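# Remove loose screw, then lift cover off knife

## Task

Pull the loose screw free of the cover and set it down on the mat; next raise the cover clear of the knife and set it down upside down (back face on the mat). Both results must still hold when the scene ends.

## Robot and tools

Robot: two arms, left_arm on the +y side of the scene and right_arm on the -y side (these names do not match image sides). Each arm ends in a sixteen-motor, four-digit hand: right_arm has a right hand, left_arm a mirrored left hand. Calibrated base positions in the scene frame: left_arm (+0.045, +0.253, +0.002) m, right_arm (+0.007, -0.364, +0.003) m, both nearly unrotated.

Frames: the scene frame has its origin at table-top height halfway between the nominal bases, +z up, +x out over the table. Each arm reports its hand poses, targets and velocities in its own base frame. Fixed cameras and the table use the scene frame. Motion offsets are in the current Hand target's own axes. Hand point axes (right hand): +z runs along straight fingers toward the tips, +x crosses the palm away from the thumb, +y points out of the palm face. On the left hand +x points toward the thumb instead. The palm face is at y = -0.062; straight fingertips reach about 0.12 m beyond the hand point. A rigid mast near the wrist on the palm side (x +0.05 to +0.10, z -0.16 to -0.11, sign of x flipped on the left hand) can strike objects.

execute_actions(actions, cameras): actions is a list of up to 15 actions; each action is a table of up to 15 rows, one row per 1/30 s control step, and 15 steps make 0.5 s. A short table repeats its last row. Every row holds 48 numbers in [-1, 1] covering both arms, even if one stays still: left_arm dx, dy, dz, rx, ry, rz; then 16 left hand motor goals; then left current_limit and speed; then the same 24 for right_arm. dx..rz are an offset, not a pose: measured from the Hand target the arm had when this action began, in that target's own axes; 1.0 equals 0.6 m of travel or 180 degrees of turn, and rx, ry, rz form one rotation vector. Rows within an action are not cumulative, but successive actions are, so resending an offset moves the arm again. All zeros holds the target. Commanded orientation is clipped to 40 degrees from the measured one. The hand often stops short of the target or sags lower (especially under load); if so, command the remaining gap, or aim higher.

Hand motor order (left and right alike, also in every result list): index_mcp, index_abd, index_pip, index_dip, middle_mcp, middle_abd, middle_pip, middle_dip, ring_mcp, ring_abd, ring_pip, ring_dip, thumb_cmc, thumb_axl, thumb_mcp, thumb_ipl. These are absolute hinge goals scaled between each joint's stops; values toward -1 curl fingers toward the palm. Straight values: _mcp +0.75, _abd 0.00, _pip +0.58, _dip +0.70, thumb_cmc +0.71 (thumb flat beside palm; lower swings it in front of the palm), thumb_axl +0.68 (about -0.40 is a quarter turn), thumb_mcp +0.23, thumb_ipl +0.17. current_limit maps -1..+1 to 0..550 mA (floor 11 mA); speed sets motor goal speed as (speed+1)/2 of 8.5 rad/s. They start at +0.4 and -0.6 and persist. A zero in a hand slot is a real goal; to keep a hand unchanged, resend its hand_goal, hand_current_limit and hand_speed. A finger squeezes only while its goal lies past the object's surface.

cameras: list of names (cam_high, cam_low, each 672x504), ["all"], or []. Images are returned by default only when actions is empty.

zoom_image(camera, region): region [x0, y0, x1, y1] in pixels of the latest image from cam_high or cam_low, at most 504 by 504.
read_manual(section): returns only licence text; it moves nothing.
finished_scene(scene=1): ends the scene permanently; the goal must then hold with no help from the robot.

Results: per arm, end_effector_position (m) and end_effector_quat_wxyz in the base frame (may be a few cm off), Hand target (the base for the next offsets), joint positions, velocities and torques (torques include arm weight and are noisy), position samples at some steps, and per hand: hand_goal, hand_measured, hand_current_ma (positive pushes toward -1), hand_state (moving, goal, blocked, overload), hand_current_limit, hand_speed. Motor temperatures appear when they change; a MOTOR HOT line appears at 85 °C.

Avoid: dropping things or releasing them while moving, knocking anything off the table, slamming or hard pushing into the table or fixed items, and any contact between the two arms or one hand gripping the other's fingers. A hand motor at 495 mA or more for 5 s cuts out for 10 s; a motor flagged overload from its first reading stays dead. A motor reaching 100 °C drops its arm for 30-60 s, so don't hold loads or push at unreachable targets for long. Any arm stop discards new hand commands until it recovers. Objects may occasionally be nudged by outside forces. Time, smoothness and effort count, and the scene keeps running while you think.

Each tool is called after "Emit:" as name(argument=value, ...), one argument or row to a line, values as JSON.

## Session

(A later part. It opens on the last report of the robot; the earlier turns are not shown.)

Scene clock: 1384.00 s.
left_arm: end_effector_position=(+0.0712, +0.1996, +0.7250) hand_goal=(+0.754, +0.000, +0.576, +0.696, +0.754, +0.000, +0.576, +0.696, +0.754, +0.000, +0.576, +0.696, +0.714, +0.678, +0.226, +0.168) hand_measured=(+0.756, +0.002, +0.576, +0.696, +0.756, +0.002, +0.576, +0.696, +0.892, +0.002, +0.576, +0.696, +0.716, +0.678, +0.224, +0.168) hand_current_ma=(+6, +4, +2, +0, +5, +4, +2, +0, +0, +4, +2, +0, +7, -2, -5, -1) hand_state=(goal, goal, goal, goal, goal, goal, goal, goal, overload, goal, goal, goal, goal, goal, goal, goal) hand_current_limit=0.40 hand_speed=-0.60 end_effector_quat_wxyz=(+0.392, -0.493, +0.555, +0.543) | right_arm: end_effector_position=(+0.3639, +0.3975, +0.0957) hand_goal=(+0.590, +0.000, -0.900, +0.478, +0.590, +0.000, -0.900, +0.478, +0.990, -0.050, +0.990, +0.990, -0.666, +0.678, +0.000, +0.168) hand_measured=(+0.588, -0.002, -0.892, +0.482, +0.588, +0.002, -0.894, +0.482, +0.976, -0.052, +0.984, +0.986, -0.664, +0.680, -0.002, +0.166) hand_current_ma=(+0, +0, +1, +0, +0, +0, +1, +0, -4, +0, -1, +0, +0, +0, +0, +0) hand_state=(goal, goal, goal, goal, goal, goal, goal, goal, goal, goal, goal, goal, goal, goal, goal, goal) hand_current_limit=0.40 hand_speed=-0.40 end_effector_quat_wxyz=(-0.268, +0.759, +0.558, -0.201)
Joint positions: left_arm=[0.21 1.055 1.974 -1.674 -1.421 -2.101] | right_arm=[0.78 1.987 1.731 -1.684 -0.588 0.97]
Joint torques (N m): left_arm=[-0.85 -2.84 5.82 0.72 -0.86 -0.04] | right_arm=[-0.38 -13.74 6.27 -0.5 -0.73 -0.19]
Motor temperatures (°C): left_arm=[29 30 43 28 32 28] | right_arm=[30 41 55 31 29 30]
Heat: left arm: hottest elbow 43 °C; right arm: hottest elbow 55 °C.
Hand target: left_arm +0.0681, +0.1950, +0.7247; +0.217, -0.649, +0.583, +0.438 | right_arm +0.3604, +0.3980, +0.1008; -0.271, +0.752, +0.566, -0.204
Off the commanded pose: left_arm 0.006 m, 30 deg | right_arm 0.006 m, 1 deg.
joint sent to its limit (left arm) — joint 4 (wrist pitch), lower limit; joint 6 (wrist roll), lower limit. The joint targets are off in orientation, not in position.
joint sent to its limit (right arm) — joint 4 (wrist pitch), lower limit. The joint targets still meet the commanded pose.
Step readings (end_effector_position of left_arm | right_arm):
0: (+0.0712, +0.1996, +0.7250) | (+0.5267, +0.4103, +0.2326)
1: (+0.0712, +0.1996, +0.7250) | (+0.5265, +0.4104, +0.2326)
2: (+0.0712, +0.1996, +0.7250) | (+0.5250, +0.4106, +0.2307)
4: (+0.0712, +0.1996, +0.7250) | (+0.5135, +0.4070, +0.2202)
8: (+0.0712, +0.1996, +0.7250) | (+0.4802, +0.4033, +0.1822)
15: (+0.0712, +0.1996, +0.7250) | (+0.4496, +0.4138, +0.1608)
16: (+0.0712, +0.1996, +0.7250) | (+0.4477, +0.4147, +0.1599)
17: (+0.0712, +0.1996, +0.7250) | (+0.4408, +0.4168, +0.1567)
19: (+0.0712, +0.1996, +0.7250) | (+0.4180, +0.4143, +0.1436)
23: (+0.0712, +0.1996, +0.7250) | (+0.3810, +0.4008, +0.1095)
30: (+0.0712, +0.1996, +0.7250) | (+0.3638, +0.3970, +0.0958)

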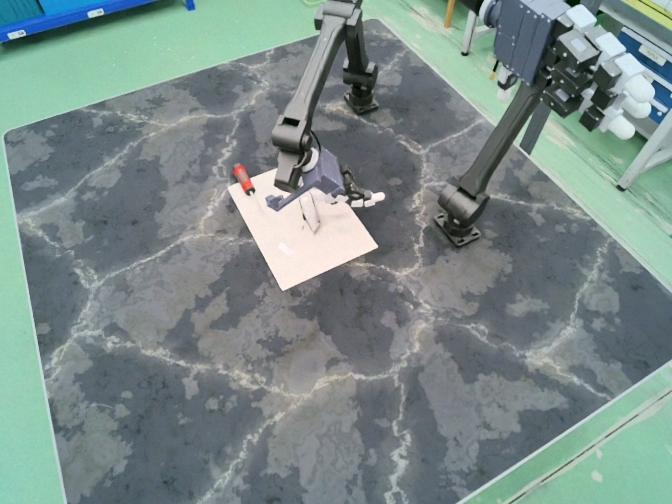

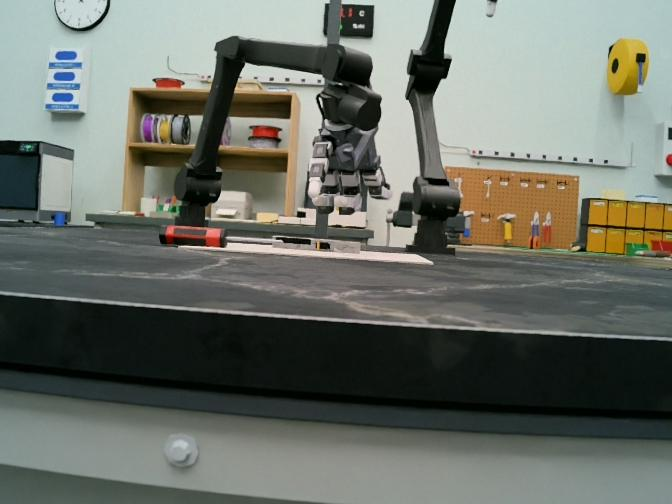

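Emit:
execute_actions(
  actions=[
    [[0,0,0,0,0,0,0.754,0,0.576,0.696,0.754,0,0.576,0.696,0.754,0,0.576,0.696,0.714,0.678,0.226,0.168,0.4,-0.6,-0.0015,0.0227,0.0572,0.0278,0,0,0.479,0,-0.956,0.957,0.479,0,-0.956,0.957,0.99,-0.05,0.99,0.99,-0.72,0.677,0.067,0.168,0.4,-0.4]],
  ],
  cameras=["all"],
)

Emit:
zoom_image(
  camera="cam_high",
  region=[270, 150, 370, 250],
)

Emit:
zoom_image(
  camera="cam_low",
  region=[270, 170, 370, 260],
)

Scene clock: 1435.90 s.
left_arm: end_effector_position=(+0.0712, +0.1996, +0.7250) hand_goal=(+0.754, +0.000, +0.576, +0.696, +0.754, +0.000, +0.576, +0.696, +0.754, +0.000, +0.576, +0.696, +0.714, +0.678, +0.226, +0.168) hand_measured=(+0.756, +0.002, +0.576, +0.696, +0.756, +0.002, +0.576, +0.696, +0.892, +0.002, +0.576, +0.696, +0.716, +0.678, +0.224, +0.168) hand_current_ma=(+6, +4, +2, +0, +5, +4, +2, +0, +0, +4, +2, +0, +7, -2, -5, -1) hand_state=(goal, goal, goal, goal, goal, goal, goal, goal, overload, goal, goal, goal, goal, goal, goal, goal) hand_current_limit=0.40 hand_speed=-0.60 end_effector_quat_wxyz=(+0.392, -0.493, +0.555, +0.543) | right_arm: end_effector_position=(+0.3491, +0.4026, +0.0705) hand_goal=(+0.480, +0.000, -0.956, +0.958, +0.480, +0.000, -0.956, +0.958, +0.990, -0.050, +0.990, +0.990, -0.720, +0.678, +0.068, +0.168) hand_measured=(+0.480, -0.002, -0.948, +0.956, +0.480, +0.002, -0.950, +0.956, +0.976, -0.052, +0.984, +0.986, -0.716, +0.680, +0.062, +0.166) hand_current_ma=(+0, +0, +1, +0, +0, +0, +1, +0, -4, +0, -1, +0, +0, +0, -1, +0) hand_state=(goal, goal, goal, goal, goal, goal, goal, goal, goal, goal, goal, goal, goal, goal, goal, goal) hand_current_limit=0.40 hand_speed=-0.40 end_effector_quat_wxyz=(-0.301, +0.742, +0.556, -0.223)
Joint positions: left_arm=[0.21 1.055 1.974 -1.674 -1.421 -2.101] | right_arm=[0.78 2.022 1.701 -1.684 -0.655 0.916]
Joint torques (N m): left_arm=[-0.44 -2.9 5.79 0.8 -0.91 -0.06] | right_arm=[-1.14 -12.22 6.31 -0.57 -0.78 -0.18]
Motor temperatures (°C): left_arm=[29 30 43 28 32 28] | right_arm=[30 41 49 31 29 30]
Heat: left arm: hottest elbow 43 °C; right arm: hottest elbow 49 °C.
Hand target: left_arm +0.0681, +0.1950, +0.7247; +0.217, -0.649, +0.583, +0.438 | right_arm +0.3492, +0.4003, +0.0658; -0.303, +0.739, +0.556, -0.228
Off the commanded pose: left_arm 0.006 m, 30 deg | right_arm 0.005 m, 1 deg.
joint sent to its limit (left arm) — joint 4 (wrist pitch), lower limit; joint 6 (wrist roll), lower limit. The joint targets are off in orientation, not in position.
Step readings (end_effector_position of left_arm | right_arm):
0: (+0.0712, +0.1996, +0.7250) | (+0.3639, +0.3976, +0.0957)
1: (+0.0712, +0.1996, +0.7250) | (+0.3635, +0.3978, +0.0957)
2: (+0.0712, +0.1996, +0.7250) | (+0.3614, +0.3995, +0.0953)
4: (+0.0712, +0.1996, +0.7250) | (+0.3568, +0.4019, +0.0934)
8: (+0.0712, +0.1996, +0.7250) | (+0.3511, +0.4027, +0.0841)
15: (+0.0712, +0.1996, +0.7250) | (+0.3490, +0.4021, +0.0707)

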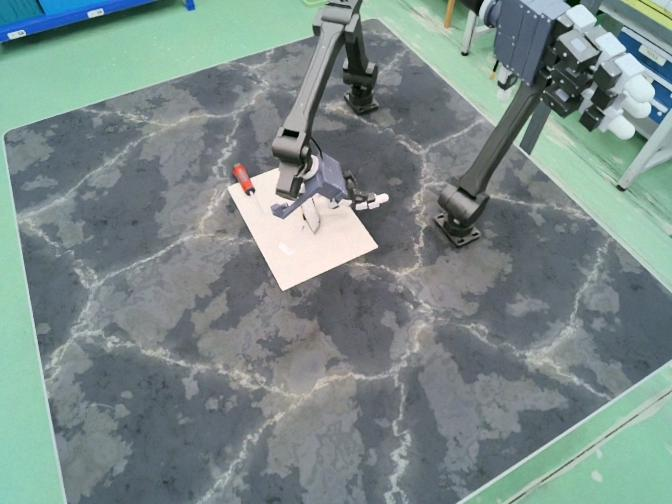

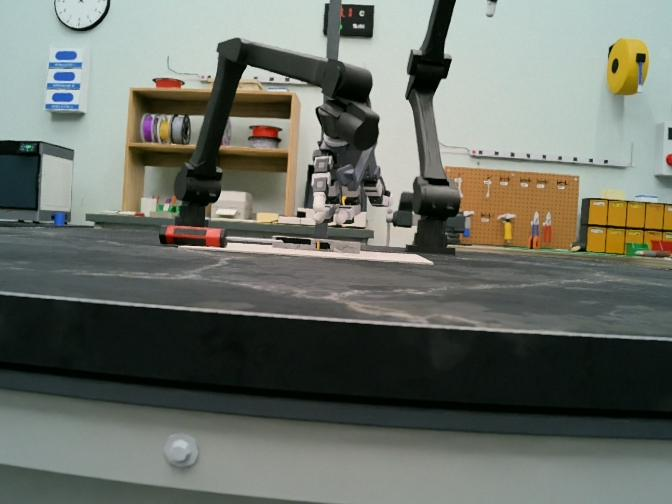

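Scaled by 5.040 from the camera's 672x504 image, which has a finer 960x720 frame.

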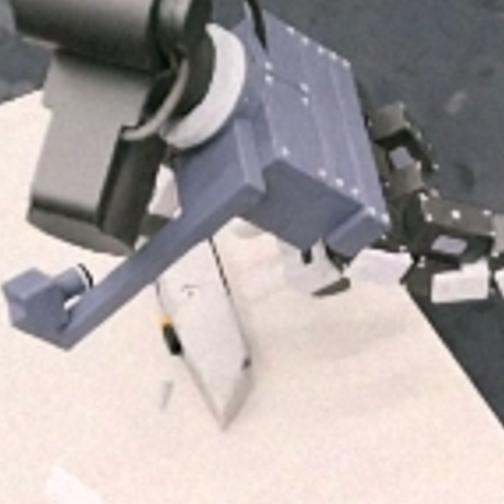

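Scaled by 5.040 from the camera's 672x504 image, which has a finer 960x720 frame.

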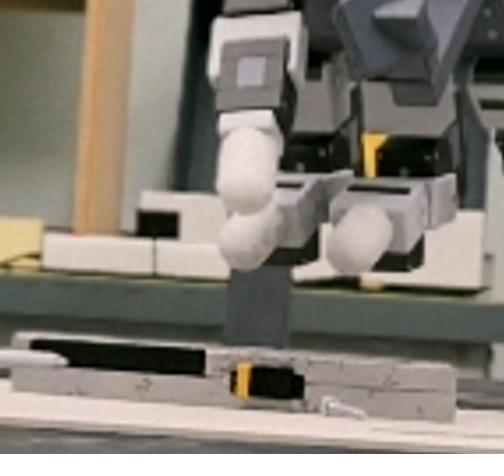

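Emit:
execute_actions(
  actions=[
    [[0,0,0,0,0,0,0.754,0,0.576,0.696,0.754,0,0.576,0.696,0.754,0,0.576,0.696,0.714,0.678,0.226,0.168,0.4,-0.6,-0.0155,0.0368,0.0352,0,0,0,0.479,0,-0.956,0.957,0.479,0,-0.956,0.957,0.99,-0.05,0.99,0.99,-0.72,0.677,0.067,0.168,0.4,-0.4]],
  ],
  cameras=["all"],
)

Emit:
zoom_image(
  camera="cam_high",
  region=[280, 170, 350, 240],
)

Emit:
zoom_image(
  camera="cam_low",
  region=[270, 170, 370, 260],
)

Scene clock: 1453.53 s.
left_arm: end_effector_position=(+0.0712, +0.1996, +0.7250) hand_goal=(+0.754, +0.000, +0.576, +0.696, +0.754, +0.000, +0.576, +0.696, +0.754, +0.000, +0.576, +0.696, +0.714, +0.678, +0.226, +0.168) hand_measured=(+0.756, +0.002, +0.576, +0.696, +0.756, +0.002, +0.576, +0.696, +0.892, +0.002, +0.576, +0.696, +0.716, +0.678, +0.224, +0.168) hand_current_ma=(+6, +4, +2, +0, +5, +4, +2, +0, +0, +4, +2, +0, +7, -2, -5, -1) hand_state=(goal, goal, goal, goal, goal, goal, goal, goal, overload, goal, goal, goal, goal, goal, goal, goal) hand_current_limit=0.40 hand_speed=-0.60 end_effector_quat_wxyz=(+0.392, -0.493, +0.555, +0.543) | right_arm: end_effector_position=(+0.3430, +0.3919, +0.0419) hand_goal=(+0.480, +0.000, -0.956, +0.958, +0.480, +0.000, -0.956, +0.958, +0.990, -0.050, +0.990, +0.990, -0.720, +0.678, +0.068, +0.168) hand_measured=(+0.480, -0.002, -0.948, +0.956, +0.480, +0.002, -0.950, +0.956, +0.976, -0.052, +0.984, +0.986, -0.716, +0.680, +0.062, +0.166) hand_current_ma=(+0, +0, +1, +0, +0, +0, +1, +0, -4, +0, -1, +0, +0, +0, -1, +0) hand_state=(goal, goal, goal, goal, goal, goal, goal, goal, goal, goal, goal, goal, goal, goal, goal, goal) hand_current_limit=0.40 hand_speed=-0.40 end_effector_quat_wxyz=(-0.301, +0.742, +0.553, -0.232)
Joint positions: left_arm=[0.21 1.055 1.974 -1.674 -1.421 -2.101] | right_arm=[0.773 2.033 1.636 -1.632 -0.654 0.905]
Joint torques (N m): left_arm=[-0.5 -2.9 5.65 0.65 -0.88 -0.06] | right_arm=[-1.38 -11.93 6.04 0.09 -0.6 -0.18]
Heat: left arm: hottest elbow 43 °C; right arm: hottest elbow 48 °C.
Hand target: left_arm +0.0681, +0.1950, +0.7247; +0.217, -0.649, +0.583, +0.438 | right_arm +0.3476, +0.3911, +0.0353; -0.303, +0.739, +0.556, -0.228
Off the commanded pose: left_arm 0.006 m, 30 deg | right_arm 0.008 m, 1 deg.
joint sent to its limit (left arm) — joint 4 (wrist pitch), lower limit; joint 6 (wrist roll), lower limit. The joint targets are off in orientation, not in position.
Step readings (end_effector_position of left_arm | right_arm):
0: (+0.0712, +0.1996, +0.7250) | (+0.3491, +0.4027, +0.0704)
1: (+0.0712, +0.1996, +0.7250) | (+0.3490, +0.4026, +0.0703)
2: (+0.0712, +0.1996, +0.7250) | (+0.3485, +0.4021, +0.0692)
4: (+0.0712, +0.1996, +0.7250) | (+0.3472, +0.3995, +0.0631)
8: (+0.0712, +0.1996, +0.7250) | (+0.3415, +0.3926, +0.0484)
15: (+0.0712, +0.1996, +0.7250) | (+0.3428, +0.3916, +0.0420)

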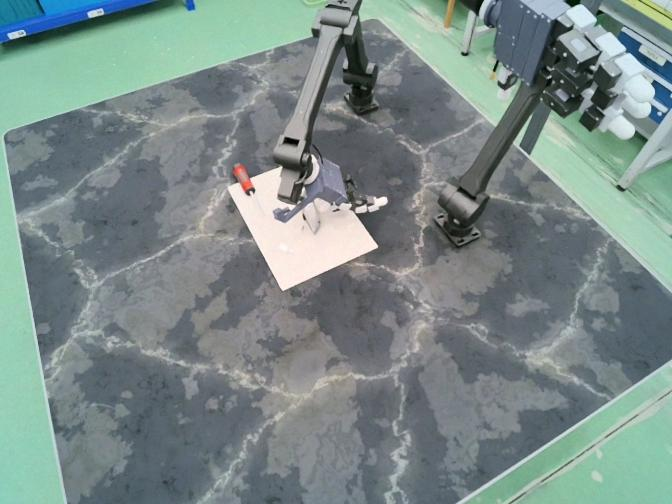

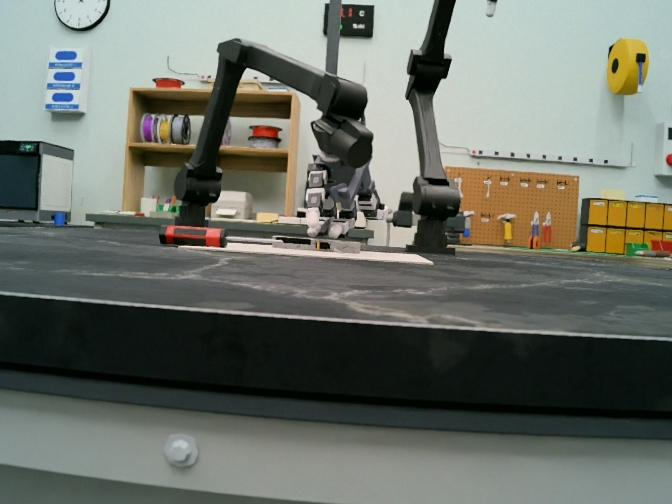

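Scaled by 7.200 from the camera's 672x504 image, which has a finer 960x720 frame.

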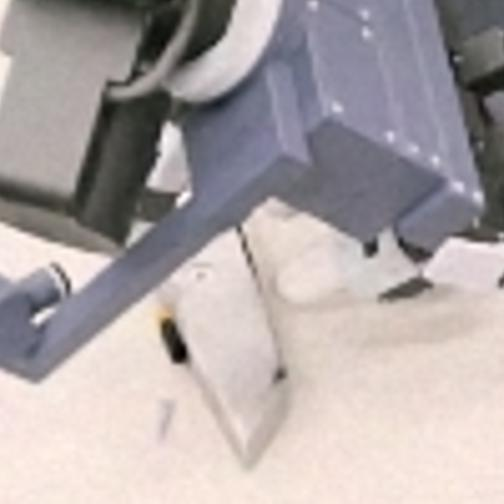

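Scaled by 5.040 from the camera's 672x504 image, which has a finer 960x720 frame.

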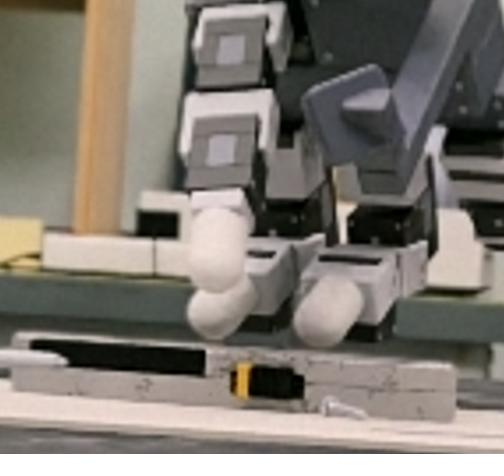

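Emit:
execute_actions(
  actions=[],
)

Scene clock: 1480.73 s.
left_arm: end_effector_position=(+0.0712, +0.1996, +0.7250) hand_goal=(+0.754, +0.000, +0.576, +0.696, +0.754, +0.000, +0.576, +0.696, +0.754, +0.000, +0.576, +0.696, +0.714, +0.678, +0.226, +0.168) hand_measured=(+0.756, +0.002, +0.576, +0.696, +0.756, +0.002, +0.576, +0.696, +0.892, +0.002, +0.576, +0.696, +0.716, +0.678, +0.224, +0.168) hand_current_ma=(+6, +4, +2, +0, +5, +4, +2, +0, +0, +4, +2, +0, +7, -2, -5, -1) hand_state=(goal, goal, goal, goal, goal, goal, goal, goal, overload, goal, goal, goal, goal, goal, goal, goal) hand_current_limit=0.40 hand_speed=-0.60 end_effector_quat_wxyz=(+0.392, -0.493, +0.555, +0.543) | right_arm: end_effector_position=(+0.3430, +0.3919, +0.0419) hand_goal=(+0.480, +0.000, -0.956, +0.958, +0.480, +0.000, -0.956, +0.958, +0.990, -0.050, +0.990, +0.990, -0.720, +0.678, +0.068, +0.168) hand_measured=(+0.480, -0.002, -0.948, +0.956, +0.480, +0.002, -0.950, +0.956, +0.976, -0.052, +0.984, +0.986, -0.716, +0.680, +0.062, +0.166) hand_current_ma=(+0, +0, +1, +0, +0, +0, +1, +0, -4, +0, -1, +0, +0, +0, -1, +0) hand_state=(goal, goal, goal, goal, goal, goal, goal, goal, goal, goal, goal, goal, goal, goal, goal, goal) hand_current_limit=0.40 hand_speed=-0.40 end_effector_quat_wxyz=(-0.301, +0.742, +0.553, -0.232)
Joint positions: left_arm=[0.21 1.055 1.974 -1.674 -1.421 -2.101] | right_arm=[0.773 2.033 1.636 -1.632 -0.654 0.905]
Joint velocities: within noise
Joint torques (N m): left_arm=[-0.56 -3.31 5.6 0.79 -0.88 -0.06] | right_arm=[-1.38 -11.99 6.04 0.05 -0.6 -0.18]
Motor temperatures (°C): left_arm=[29 30 43 28 32 28] | right_arm=[30 41 47 31 29 30]
Heat: left arm: hottest elbow 43 °C; right arm: hottest elbow 47 °C.
Hand target: left_arm +0.0681, +0.1950, +0.7247; +0.217, -0.649, +0.583, +0.438 | right_arm +0.3476, +0.3911, +0.0353; -0.303, +0.739, +0.556, -0.228
Off the commanded pose: left_arm 0.006 m, 30 deg | right_arm 0.008 m, 1 deg.

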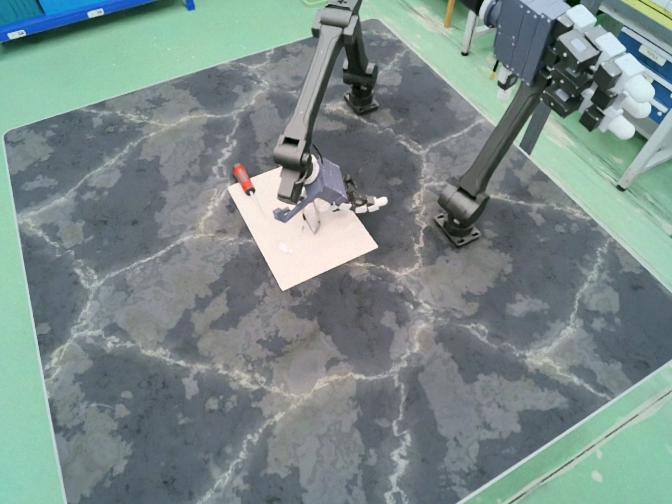

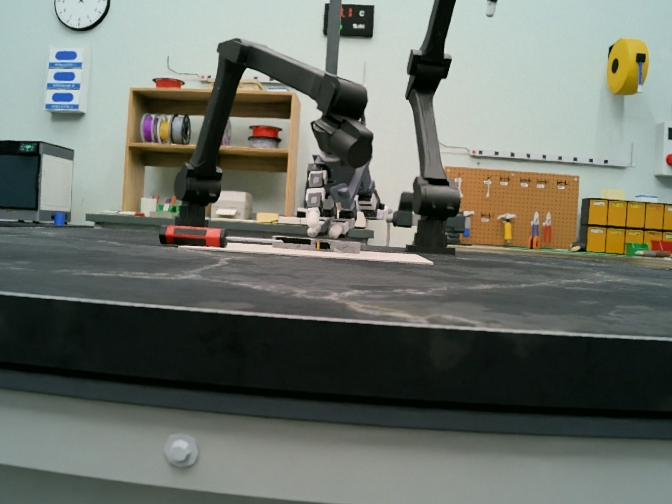

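Emit:
zoom_image(
  camera="cam_high",
  region=[260, 180, 360, 260],
)

Emit:
zoom_image(
  camera="cam_low",
  region=[250, 190, 390, 280],
)

Scaled by 5.040 from the camera's 672x504 image, which has a finer 960x720 frame.

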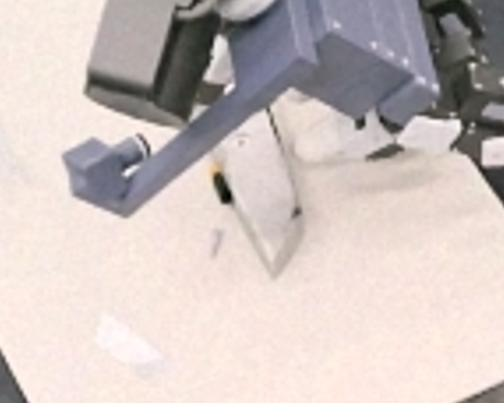

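Scaled by 3.600 from the camera's 672x504 image, which has a finer 960x720 frame.

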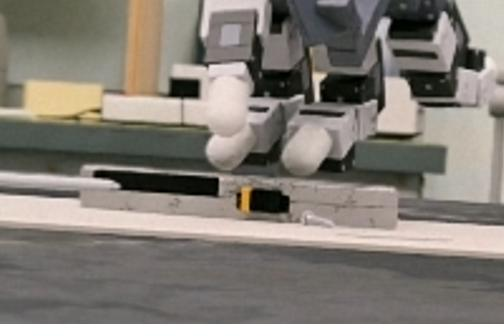

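Emit:
zoom_image(
  camera="cam_low",
  region=[265, 225, 365, 265],
)

Emit:
zoom_image(
  camera="cam_high",
  region=[295, 195, 325, 240],
)

Scaled by 5.040 from the camera's 672x504 image, which has a finer 960x720 frame.

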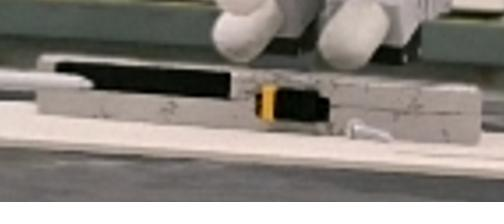

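Scaled by 11.200 from the camera's 672x504 image, which has a finer 960x720 frame.

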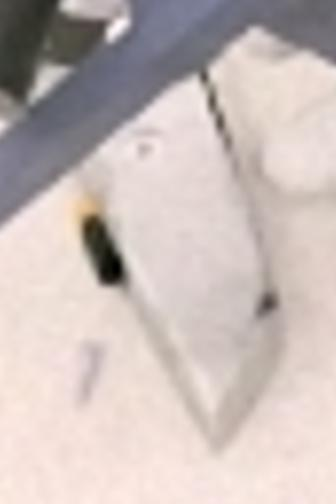

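Emit:
zoom_image(
  camera="cam_low",
  region=[268, 230, 318, 255],
)

Emit:
zoom_image(
  camera="cam_low",
  region=[312, 230, 362, 255],
)

Scaled by 10.080 from the camera's 672x504 image, which has a finer 960x720 frame.

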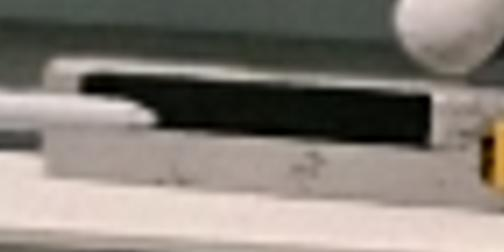

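Scaled by 10.080 from the camera's 672x504 image, which has a finer 960x720 frame.

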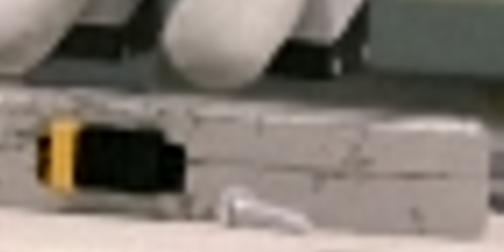

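Emit:
execute_actions(
  actions=[
    [[0,0,0,0,0,0,0.754,0,0.576,0.696,0.754,0,0.576,0.696,0.754,0,0.576,0.696,0.714,0.678,0.226,0.168,0.4,-0.6,-0.03,0,0,0,0,0,0.479,0,-0.956,0.957,0.479,0,-0.956,0.957,0.99,-0.05,0.99,0.99,-0.72,0.677,0.067,0.168,0.4,-0.4],[0,0,0,0,0,0,0.754,0,0.576,0.696,0.754,0,0.576,0.696,0.754,0,0.576,0.696,0.714,0.678,0.226,0.168,0.4,-0.6,-0.06,0,0,0,0,0,0.479,0,-0.956,0.957,0.479,0,-0.956,0.957,0.99,-0.05,0.99,0.99,-0.72,0.677,0.067,0.168,0.4,-0.4],[0,0,0,0,0,0,0.754,0,0.576,0.696,0.754,0,0.576,0.696,0.754,0,0.576,0.696,0.714,0.678,0.226,0.168,0.4,-0.6,-0.08,0,0,0,0,0,0.479,0,-0.956,0.957,0.479,0,-0.956,0.957,0.99,-0.05,0.99,0.99,-0.72,0.677,0.067,0.168,0.4,-0.4]],
  ],
  cameras=["all"],
)

Emit:
zoom_image(
  camera="cam_low",
  region=[250, 190, 390, 280],
)

Emit:
zoom_image(
  camera="cam_high",
  region=[280, 180, 340, 240],
)

Scene clock: 1586.47 s.
left_arm: end_effector_position=(+0.0712, +0.1996, +0.7250) hand_goal=(+0.754, +0.000, +0.576, +0.696, +0.754, +0.000, +0.576, +0.696, +0.754, +0.000, +0.576, +0.696, +0.714, +0.678, +0.226, +0.168) hand_measured=(+0.756, +0.002, +0.576, +0.696, +0.756, +0.002, +0.576, +0.696, +0.892, +0.002, +0.576, +0.696, +0.716, +0.678, +0.224, +0.168) hand_current_ma=(+6, +4, +2, +0, +5, +4, +2, +0, +0, +4, +2, +0, +7, -2, -5, -1) hand_state=(goal, goal, goal, goal, goal, goal, goal, goal, overload, goal, goal, goal, goal, goal, goal, goal) hand_current_limit=0.40 hand_speed=-0.60 end_effector_quat_wxyz=(+0.392, -0.493, +0.555, +0.543) | right_arm: end_effector_position=(+0.3308, +0.3427, +0.0272) hand_goal=(+0.480, +0.000, -0.956, +0.958, +0.480, +0.000, -0.956, +0.958, +0.990, -0.050, +0.990, +0.990, -0.720, +0.678, +0.068, +0.168) hand_measured=(+0.480, -0.002, -0.948, +0.956, +0.480, +0.000, -0.956, +0.956, +0.976, -0.052, +0.984, +0.986, -0.718, +0.680, +0.062, +0.166) hand_current_ma=(+0, +0, +1, +0, +0, +0, +0, +0, -4, +0, -1, +0, +0, +0, -1, +0) hand_state=(goal, goal, goal, goal, goal, goal, goal, goal, goal, goal, goal, goal, goal, goal, goal, goal) hand_current_limit=0.40 hand_speed=-0.40 end_effector_quat_wxyz=(-0.300, +0.744, +0.545, -0.245)
Joint positions: left_arm=[0.21 1.055 1.974 -1.674 -1.421 -2.101] | right_arm=[0.722 1.975 1.487 -1.602 -0.633 0.855]
Joint torques (N m): left_arm=[-0.44 -2.67 5.63 0.91 -0.85 -0.05] | right_arm=[-0.91 -13.57 5.45 0.03 -0.59 -0.19]
Heat: left arm: hottest elbow 43 °C; right arm: hottest elbow 46 °C.
Hand target: left_arm +0.0681, +0.1950, +0.7247; +0.217, -0.649, +0.583, +0.438 | right_arm +0.3342, +0.3450, +0.0353; -0.303, +0.739, +0.556, -0.228
Off the commanded pose: left_arm 0.006 m, 30 deg | right_arm 0.009 m, 2 deg.
joint sent to its limit (left arm) — joint 4 (wrist pitch), lower limit; joint 6 (wrist roll), lower limit. The joint targets are off in orientation, not in position.
Step readings (end_effector_position of left_arm | right_arm):
0: (+0.0712, +0.1996, +0.7250) | (+0.3430, +0.3919, +0.0419)
1: (+0.0712, +0.1996, +0.7250) | (+0.3429, +0.3918, +0.0418)
2: (+0.0712, +0.1996, +0.7250) | (+0.3429, +0.3907, +0.0406)
4: (+0.0712, +0.1996, +0.7250) | (+0.3386, +0.3838, +0.0349)
8: (+0.0712, +0.1996, +0.7250) | (+0.3242, +0.3534, +0.0214)
15: (+0.0712, +0.1996, +0.7250) | (+0.3293, +0.3416, +0.0228)

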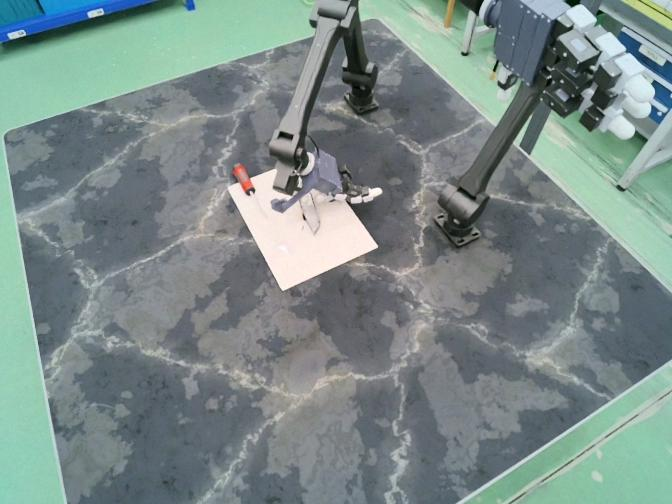

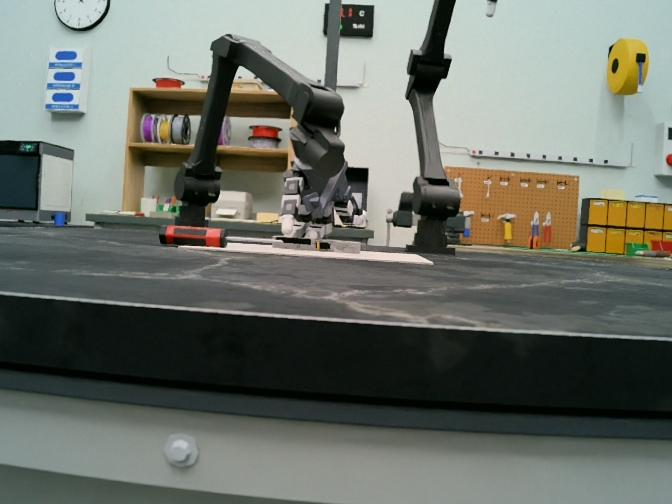

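Scaled by 3.600 from the camera's 672x504 image, which has a finer 960x720 frame.

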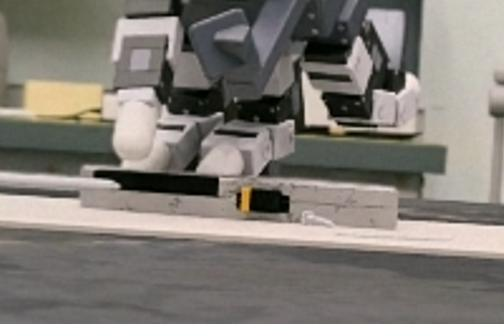

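Scaled by 8.400 from the camera's 672x504 image, which has a finer 960x720 frame.

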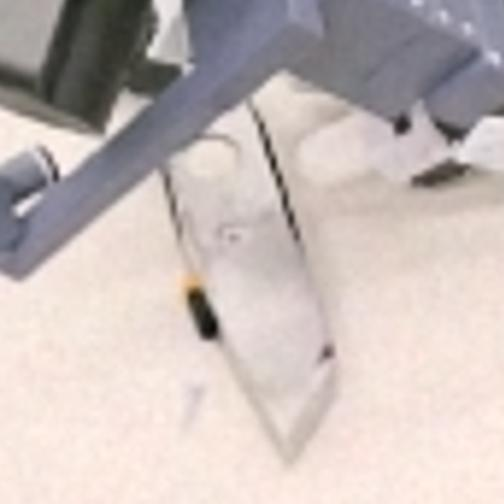

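Emit:
zoom_image(
  camera="cam_high",
  region=[290, 185, 326, 215],
)

Emit:
zoom_image(
  camera="cam_low",
  region=[268, 205, 328, 255],
)

Scaled by 14.000 from the camera's 672x504 image, which has a finer 960x720 frame.

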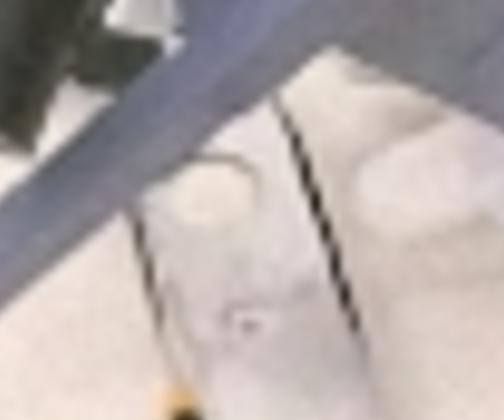

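Scaled by 8.400 from the camera's 672x504 image, which has a finer 960x720 frame.

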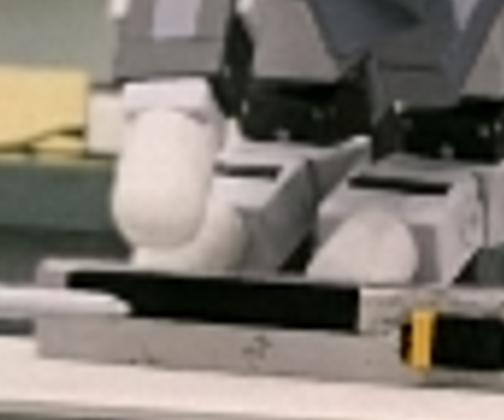

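Emit:
execute_actions(
  actions=[
    [[0,0,0,0,0,0,0.754,0,0.576,0.696,0.754,0,0.576,0.696,0.754,0,0.576,0.696,0.714,0.678,0.226,0.168,0.4,-0.6,0,0.006,0.0005,0,0,0,0.479,0,-0.956,0.957,0.479,0,-0.956,0.957,0.99,-0.05,0.99,0.99,-0.72,0.677,0.067,0.168,0.4,-0.4],[0,0,0,0,0,0,0.754,0,0.576,0.696,0.754,0,0.576,0.696,0.754,0,0.576,0.696,0.714,0.678,0.226,0.168,0.4,-0.6,0,0.0132,0.001,0,0,0,0.479,0,-0.956,0.957,0.479,0,-0.956,0.957,0.99,-0.05,0.99,0.99,-0.72,0.677,0.067,0.168,0.4,-0.4]],
  ],
  cameras=["all"],
)

Emit:
zoom_image(
  camera="cam_low",
  region=[268, 205, 328, 255],
)

Emit:
zoom_image(
  camera="cam_high",
  region=[280, 180, 340, 240],
)

Scene clock: 1640.57 s.
left_arm: end_effector_position=(+0.0712, +0.1996, +0.7250) hand_goal=(+0.754, +0.000, +0.576, +0.696, +0.754, +0.000, +0.576, +0.696, +0.754, +0.000, +0.576, +0.696, +0.714, +0.678, +0.226, +0.168) hand_measured=(+0.756, +0.002, +0.576, +0.696, +0.756, +0.002, +0.576, +0.696, +0.892, +0.002, +0.576, +0.696, +0.716, +0.678, +0.224, +0.168) hand_current_ma=(+6, +4, +2, +0, +5, +4, +2, +0, +0, +4, +2, +0, +7, -2, -5, -1) hand_state=(goal, goal, goal, goal, goal, goal, goal, goal, overload, goal, goal, goal, goal, goal, goal, goal) hand_current_limit=0.40 hand_speed=-0.60 end_effector_quat_wxyz=(+0.392, -0.493, +0.555, +0.543) | right_arm: end_effector_position=(+0.3330, +0.3429, +0.0265) hand_goal=(+0.480, +0.000, -0.956, +0.958, +0.480, +0.000, -0.956, +0.958, +0.990, -0.050, +0.990, +0.990, -0.720, +0.678, +0.068, +0.168) hand_measured=(+0.480, -0.002, -0.948, +0.956, +0.480, +0.000, -0.956, +0.956, +0.976, -0.052, +0.984, +0.986, -0.718, +0.680, +0.062, +0.166) hand_current_ma=(+0, +0, +1, +0, +0, +0, +0, +0, -4, +0, -1, +0, +0, +0, -1, +0) hand_state=(goal, goal, goal, goal, goal, goal, goal, goal, goal, goal, goal, goal, goal, goal, goal, goal) hand_current_limit=0.40 hand_speed=-0.40 end_effector_quat_wxyz=(-0.300, +0.742, +0.549, -0.241)
Joint positions: left_arm=[0.21 1.055 1.974 -1.674 -1.421 -2.101] | right_arm=[0.72 1.975 1.487 -1.597 -0.63 0.846]
Joint torques (N m): left_arm=[-0.91 -3.02 5.79 0.85 -0.88 0.01] | right_arm=[-1.49 -12.34 5.79 -0.02 -0.54 -0.17]
Heat: left arm: hottest elbow 43 °C; right arm: hottest elbow 45 °C.
Hand target: left_arm +0.0681, +0.1950, +0.7247; +0.217, -0.649, +0.583, +0.438 | right_arm +0.3393, +0.3435, +0.0293; -0.303, +0.739, +0.556, -0.228
Off the commanded pose: left_arm 0.006 m, 30 deg | right_arm 0.007 m, 2 deg.
joint sent to its limit (left arm) — joint 4 (wrist pitch), lower limit; joint 6 (wrist roll), lower limit. The joint targets are off in orientation, not in position.
Step readings (end_effector_position of left_arm | right_arm):
0: (+0.0712, +0.1996, +0.7250) | (+0.3308, +0.3428, +0.0272)
1: (+0.0712, +0.1996, +0.7250) | (+0.3308, +0.3428, +0.0272)
2: (+0.0712, +0.1996, +0.7250) | (+0.3309, +0.3428, +0.0272)
4: (+0.0712, +0.1996, +0.7250) | (+0.3311, +0.3428, +0.0271)
8: (+0.0712, +0.1996, +0.7250) | (+0.3324, +0.3428, +0.0267)
15: (+0.0712, +0.1996, +0.7250) | (+0.3329, +0.3428, +0.0266)

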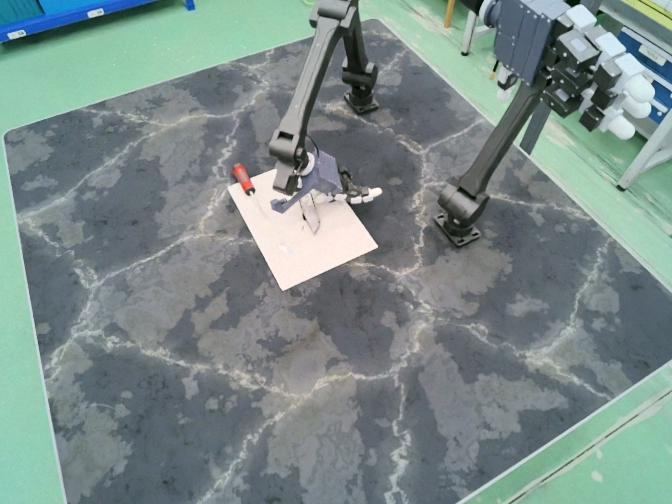

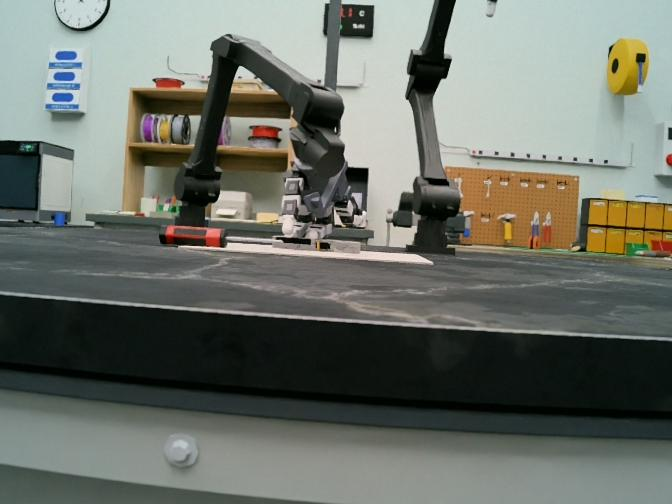

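Scaled by 8.400 from the camera's 672x504 image, which has a finer 960x720 frame.

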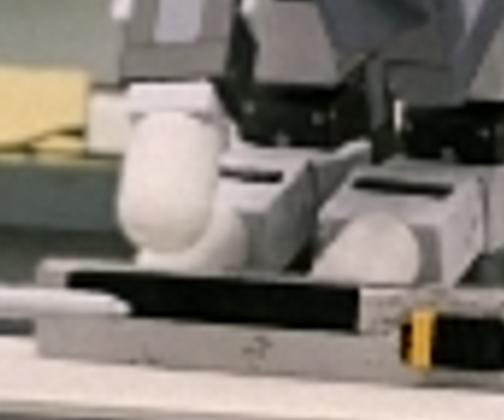

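Scaled by 8.400 from the camera's 672x504 image, which has a finer 960x720 frame.

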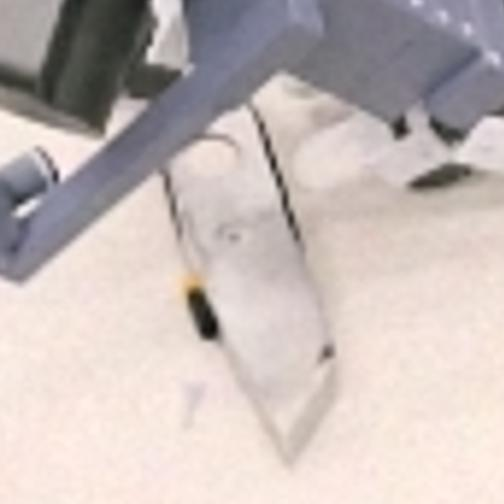

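Emit:
execute_actions(
  actions=[
    [[0,0,0,0,0,0,0.754,0,0.576,0.696,0.754,0,0.576,0.696,0.754,0,0.576,0.696,0.714,0.678,0.226,0.168,0.4,-0.6,0,0.008,0.008,0,0,0,0.479,0,-0.956,0.957,0.479,0,-0.956,0.957,0.99,-0.05,0.99,0.99,-0.72,0.677,0.2,0.168,0.4,-0.4]],
  ],
  cameras=["all"],
)

Emit:
zoom_image(
  camera="cam_low",
  region=[268, 205, 328, 255],
)

Emit:
zoom_image(
  camera="cam_high",
  region=[280, 180, 340, 240],
)

Scene clock: 1653.90 s.
left_arm: end_effector_position=(+0.0712, +0.1996, +0.7250) hand_goal=(+0.754, +0.000, +0.576, +0.696, +0.754, +0.000, +0.576, +0.696, +0.754, +0.000, +0.576, +0.696, +0.714, +0.678, +0.226, +0.168) hand_measured=(+0.756, +0.002, +0.576, +0.696, +0.756, +0.002, +0.576, +0.696, +0.892, +0.002, +0.576, +0.696, +0.716, +0.678, +0.224, +0.168) hand_current_ma=(+6, +4, +2, +0, +5, +4, +2, +0, +0, +4, +2, +0, +7, -2, -5, -1) hand_state=(goal, goal, goal, goal, goal, goal, goal, goal, overload, goal, goal, goal, goal, goal, goal, goal) hand_current_limit=0.40 hand_speed=-0.60 end_effector_quat_wxyz=(+0.392, -0.493, +0.555, +0.543) | right_arm: end_effector_position=(+0.3358, +0.3454, +0.0251) hand_goal=(+0.480, +0.000, -0.956, +0.958, +0.480, +0.000, -0.956, +0.958, +0.990, -0.050, +0.990, +0.990, -0.720, +0.678, +0.200, +0.168) hand_measured=(+0.480, -0.002, -0.948, +0.956, +0.480, +0.000, -0.956, +0.956, +0.976, -0.052, +0.984, +0.986, -0.718, +0.680, +0.192, +0.166) hand_current_ma=(+0, +0, +1, +0, +0, +0, +0, +0, -4, +0, -1, +0, +0, +0, -2, +0) hand_state=(goal, goal, goal, goal, goal, goal, goal, goal, goal, goal, goal, goal, goal, goal, goal, goal) hand_current_limit=0.40 hand_speed=-0.40 end_effector_quat_wxyz=(-0.301, +0.742, +0.552, -0.235)
Joint positions: left_arm=[0.21 1.055 1.974 -1.674 -1.421 -2.101] | right_arm=[0.72 1.975 1.487 -1.583 -0.63 0.845]
Joint torques (N m): left_arm=[-0.67 -2.9 5.65 0.95 -0.91 -0.1] | right_arm=[-1.49 -11.69 5.33 -0.01 -0.55 -0.18]
Heat: left arm: hottest elbow 43 °C; right arm: hottest elbow 45 °C.
Hand target: left_arm +0.0681, +0.1950, +0.7247; +0.217, -0.649, +0.583, +0.438 | right_arm +0.3392, +0.3436, +0.0225; -0.303, +0.739, +0.556, -0.228
Off the commanded pose: left_arm 0.006 m, 30 deg | right_arm 0.005 m, 1 deg.
joint sent to its limit (left arm) — joint 4 (wrist pitch), lower limit; joint 6 (wrist roll), lower limit. The joint targets are off in orientation, not in position.
Step readings (end_effector_position of left_arm | right_arm):
0: (+0.0712, +0.1996, +0.7250) | (+0.3330, +0.3430, +0.0265)
1: (+0.0712, +0.1996, +0.7250) | (+0.3330, +0.3430, +0.0265)
2: (+0.0712, +0.1996, +0.7250) | (+0.3333, +0.3432, +0.0264)
4: (+0.0712, +0.1996, +0.7250) | (+0.3342, +0.3440, +0.0259)
8: (+0.0712, +0.1996, +0.7250) | (+0.3353, +0.3450, +0.0254)
15: (+0.0712, +0.1996, +0.7250) | (+0.3357, +0.3453, +0.0252)

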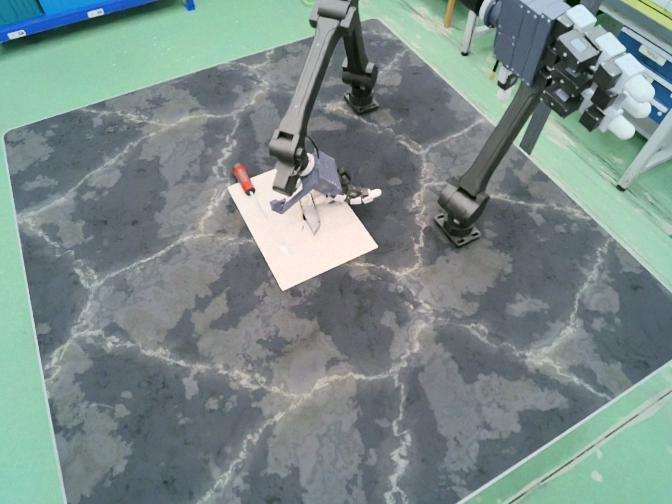

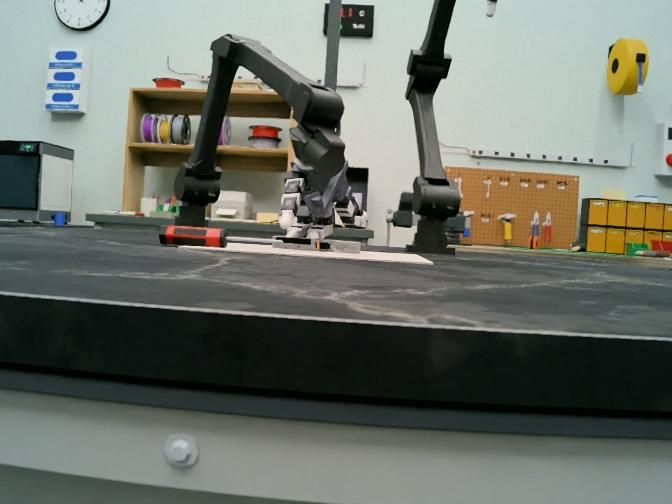

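Scaled by 8.400 from the camera's 672x504 image, which has a finer 960x720 frame.

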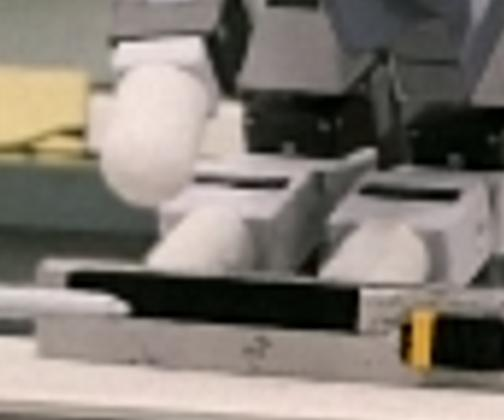

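Scaled by 8.400 from the camera's 672x504 image, which has a finer 960x720 frame.

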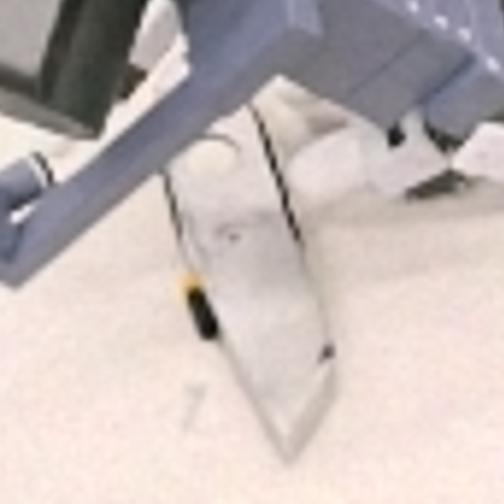

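Emit:
execute_actions(
  actions=[
    [[0,0,0,0,0,0,0.754,0,0.576,0.696,0.754,0,0.576,0.696,0.754,0,0.576,0.696,0.714,0.678,0.226,0.168,0.4,-0.6,0,-0.03,-0.03,0,0,0,0.479,0,-0.956,0.957,0.479,0,-0.956,0.957,0.99,-0.05,0.99,0.99,-0.72,0.677,0.2,0.168,0.4,-0.4],[0,0,0,0,0,0,0.754,0,0.576,0.696,0.754,0,0.576,0.696,0.754,0,0.576,0.696,0.714,0.678,0.226,0.168,0.4,-0.6,0,-0.055,-0.055,0,0,0,0.479,0,-0.956,0.957,0.479,0,-0.956,0.957,0.99,-0.05,0.99,0.99,-0.72,0.677,0.2,0.168,0.4,-0.4]],
    [[0,0,0,0,0,0,0.754,0,0.576,0.696,0.754,0,0.576,0.696,0.754,0,0.576,0.696,0.714,0.678,0.226,0.168,0.4,-0.6,0,0.037,-0.037,0,0,0,0.919,0,-0.934,0.47,0.919,0,-0.934,0.47,0.99,-0.05,0.99,0.99,-0.543,0.677,-0.112,0.168,0.4,-0.4]],
  ],
  cameras=["all"],
)

Emit:
zoom_image(
  camera="cam_low",
  region=[258, 195, 358, 255],
)

Emit:
zoom_image(
  camera="cam_high",
  region=[270, 170, 350, 240],
)

Scene clock: 1734.67 s.
left_arm: end_effector_position=(+0.0712, +0.1996, +0.7250) hand_goal=(+0.754, +0.000, +0.576, +0.696, +0.754, +0.000, +0.576, +0.696, +0.754, +0.000, +0.576, +0.696, +0.714, +0.678, +0.226, +0.168) hand_measured=(+0.756, +0.002, +0.576, +0.696, +0.756, +0.002, +0.576, +0.696, +0.892, +0.002, +0.576, +0.696, +0.716, +0.678, +0.224, +0.168) hand_current_ma=(+6, +4, +2, +0, +5, +4, +2, +0, +0, +4, +2, +0, +7, -2, -5, -1) hand_state=(goal, goal, goal, goal, goal, goal, goal, goal, overload, goal, goal, goal, goal, goal, goal, goal) hand_current_limit=0.40 hand_speed=-0.60 end_effector_quat_wxyz=(+0.392, -0.493, +0.555, +0.543) | right_arm: end_effector_position=(+0.3579, +0.3233, +0.0595) hand_goal=(+0.920, +0.000, -0.934, +0.470, +0.920, +0.000, -0.934, +0.470, +0.990, -0.050, +0.990, +0.990, -0.542, +0.678, -0.112, +0.168) hand_measured=(+0.908, -0.002, -0.934, +0.474, +0.908, +0.000, -0.934, +0.474, +0.976, -0.052, +0.984, +0.986, -0.546, +0.680, -0.112, +0.166) hand_current_ma=(-3, +0, +0, +0, -3, +0, +0, +0, -4, +0, -1, +0, +0, +0, +0, +0) hand_state=(goal, goal, goal, goal, goal, goal, goal, goal, goal, goal, goal, goal, goal, goal, goal, goal) hand_current_limit=0.40 hand_speed=-0.40 end_effector_quat_wxyz=(-0.299, +0.750, +0.544, -0.228)
Joint positions: left_arm=[0.21 1.055 1.974 -1.674 -1.421 -2.101] | right_arm=[0.663 1.941 1.532 -1.674 -0.605 0.815]
Joint torques (N m): left_arm=[-0.73 -3.14 5.72 0.79 -0.88 -0.05] | right_arm=[-0.44 -10.75 9.62 -1.1 -0.61 -0.14]
Heat: left arm: hottest elbow 43 °C; right arm: hottest elbow 44 °C.
Hand target: left_arm +0.0681, +0.1950, +0.7247; +0.217, -0.649, +0.583, +0.438 | right_arm +0.3691, +0.3349, +0.0694; -0.303, +0.739, +0.556, -0.229
Off the commanded pose: left_arm 0.006 m, 30 deg | right_arm 0.019 m, 2 deg.
joint sent to its limit (left arm) — joint 4 (wrist pitch), lower limit; joint 6 (wrist roll), lower limit. The joint targets are off in orientation, not in position.
joint sent to its limit (right arm) — joint 4 (wrist pitch), lower limit. The joint targets still meet the commanded pose.
Step readings (end_effector_position of left_arm | right_arm):
0: (+0.0712, +0.1996, +0.7250) | (+0.3358, +0.3454, +0.0251)
1: (+0.0712, +0.1996, +0.7250) | (+0.3358, +0.3454, +0.0251)
2: (+0.0712, +0.1996, +0.7250) | (+0.3357, +0.3453, +0.0252)
4: (+0.0712, +0.1996, +0.7250) | (+0.3335, +0.3434, +0.0265)
8: (+0.0712, +0.1996, +0.7250) | (+0.3272, +0.3378, +0.0347)
15: (+0.0712, +0.1996, +0.7250) | (+0.3250, +0.3359, +0.0474)
16: (+0.0712, +0.1996, +0.7250) | (+0.3252, +0.3356, +0.0476)
17: (+0.0712, +0.1996, +0.7250) | (+0.3264, +0.3349, +0.0481)
19: (+0.0712, +0.1996, +0.7250) | (+0.3306, +0.3321, +0.0500)
23: (+0.0712, +0.1996, +0.7250) | (+0.3461, +0.3273, +0.0562)
30: (+0.0712, +0.1996, +0.7250) | (+0.3578, +0.3231, +0.0595)

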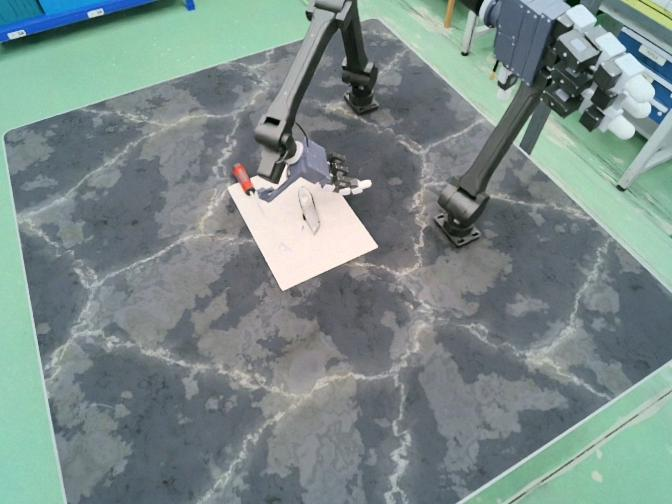

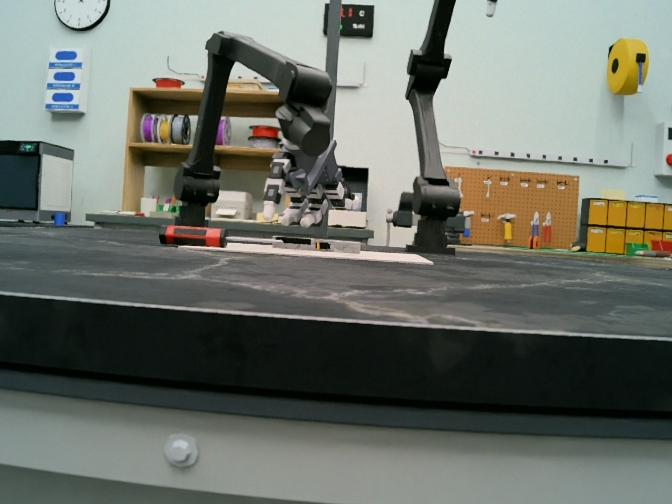

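Scaled by 5.040 from the camera's 672x504 image, which has a finer 960x720 frame.

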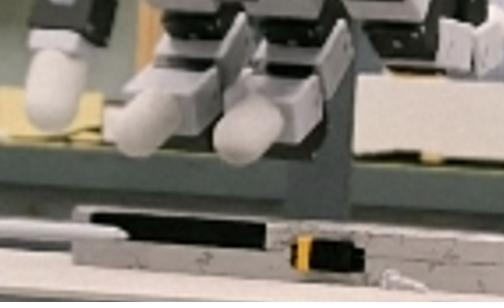

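Scaled by 6.300 from the camera's 672x504 image, which has a finer 960x720 frame.

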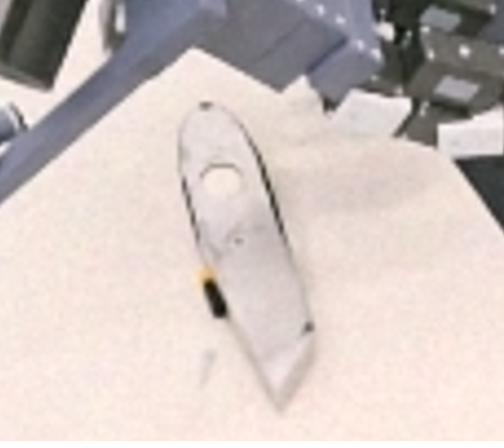

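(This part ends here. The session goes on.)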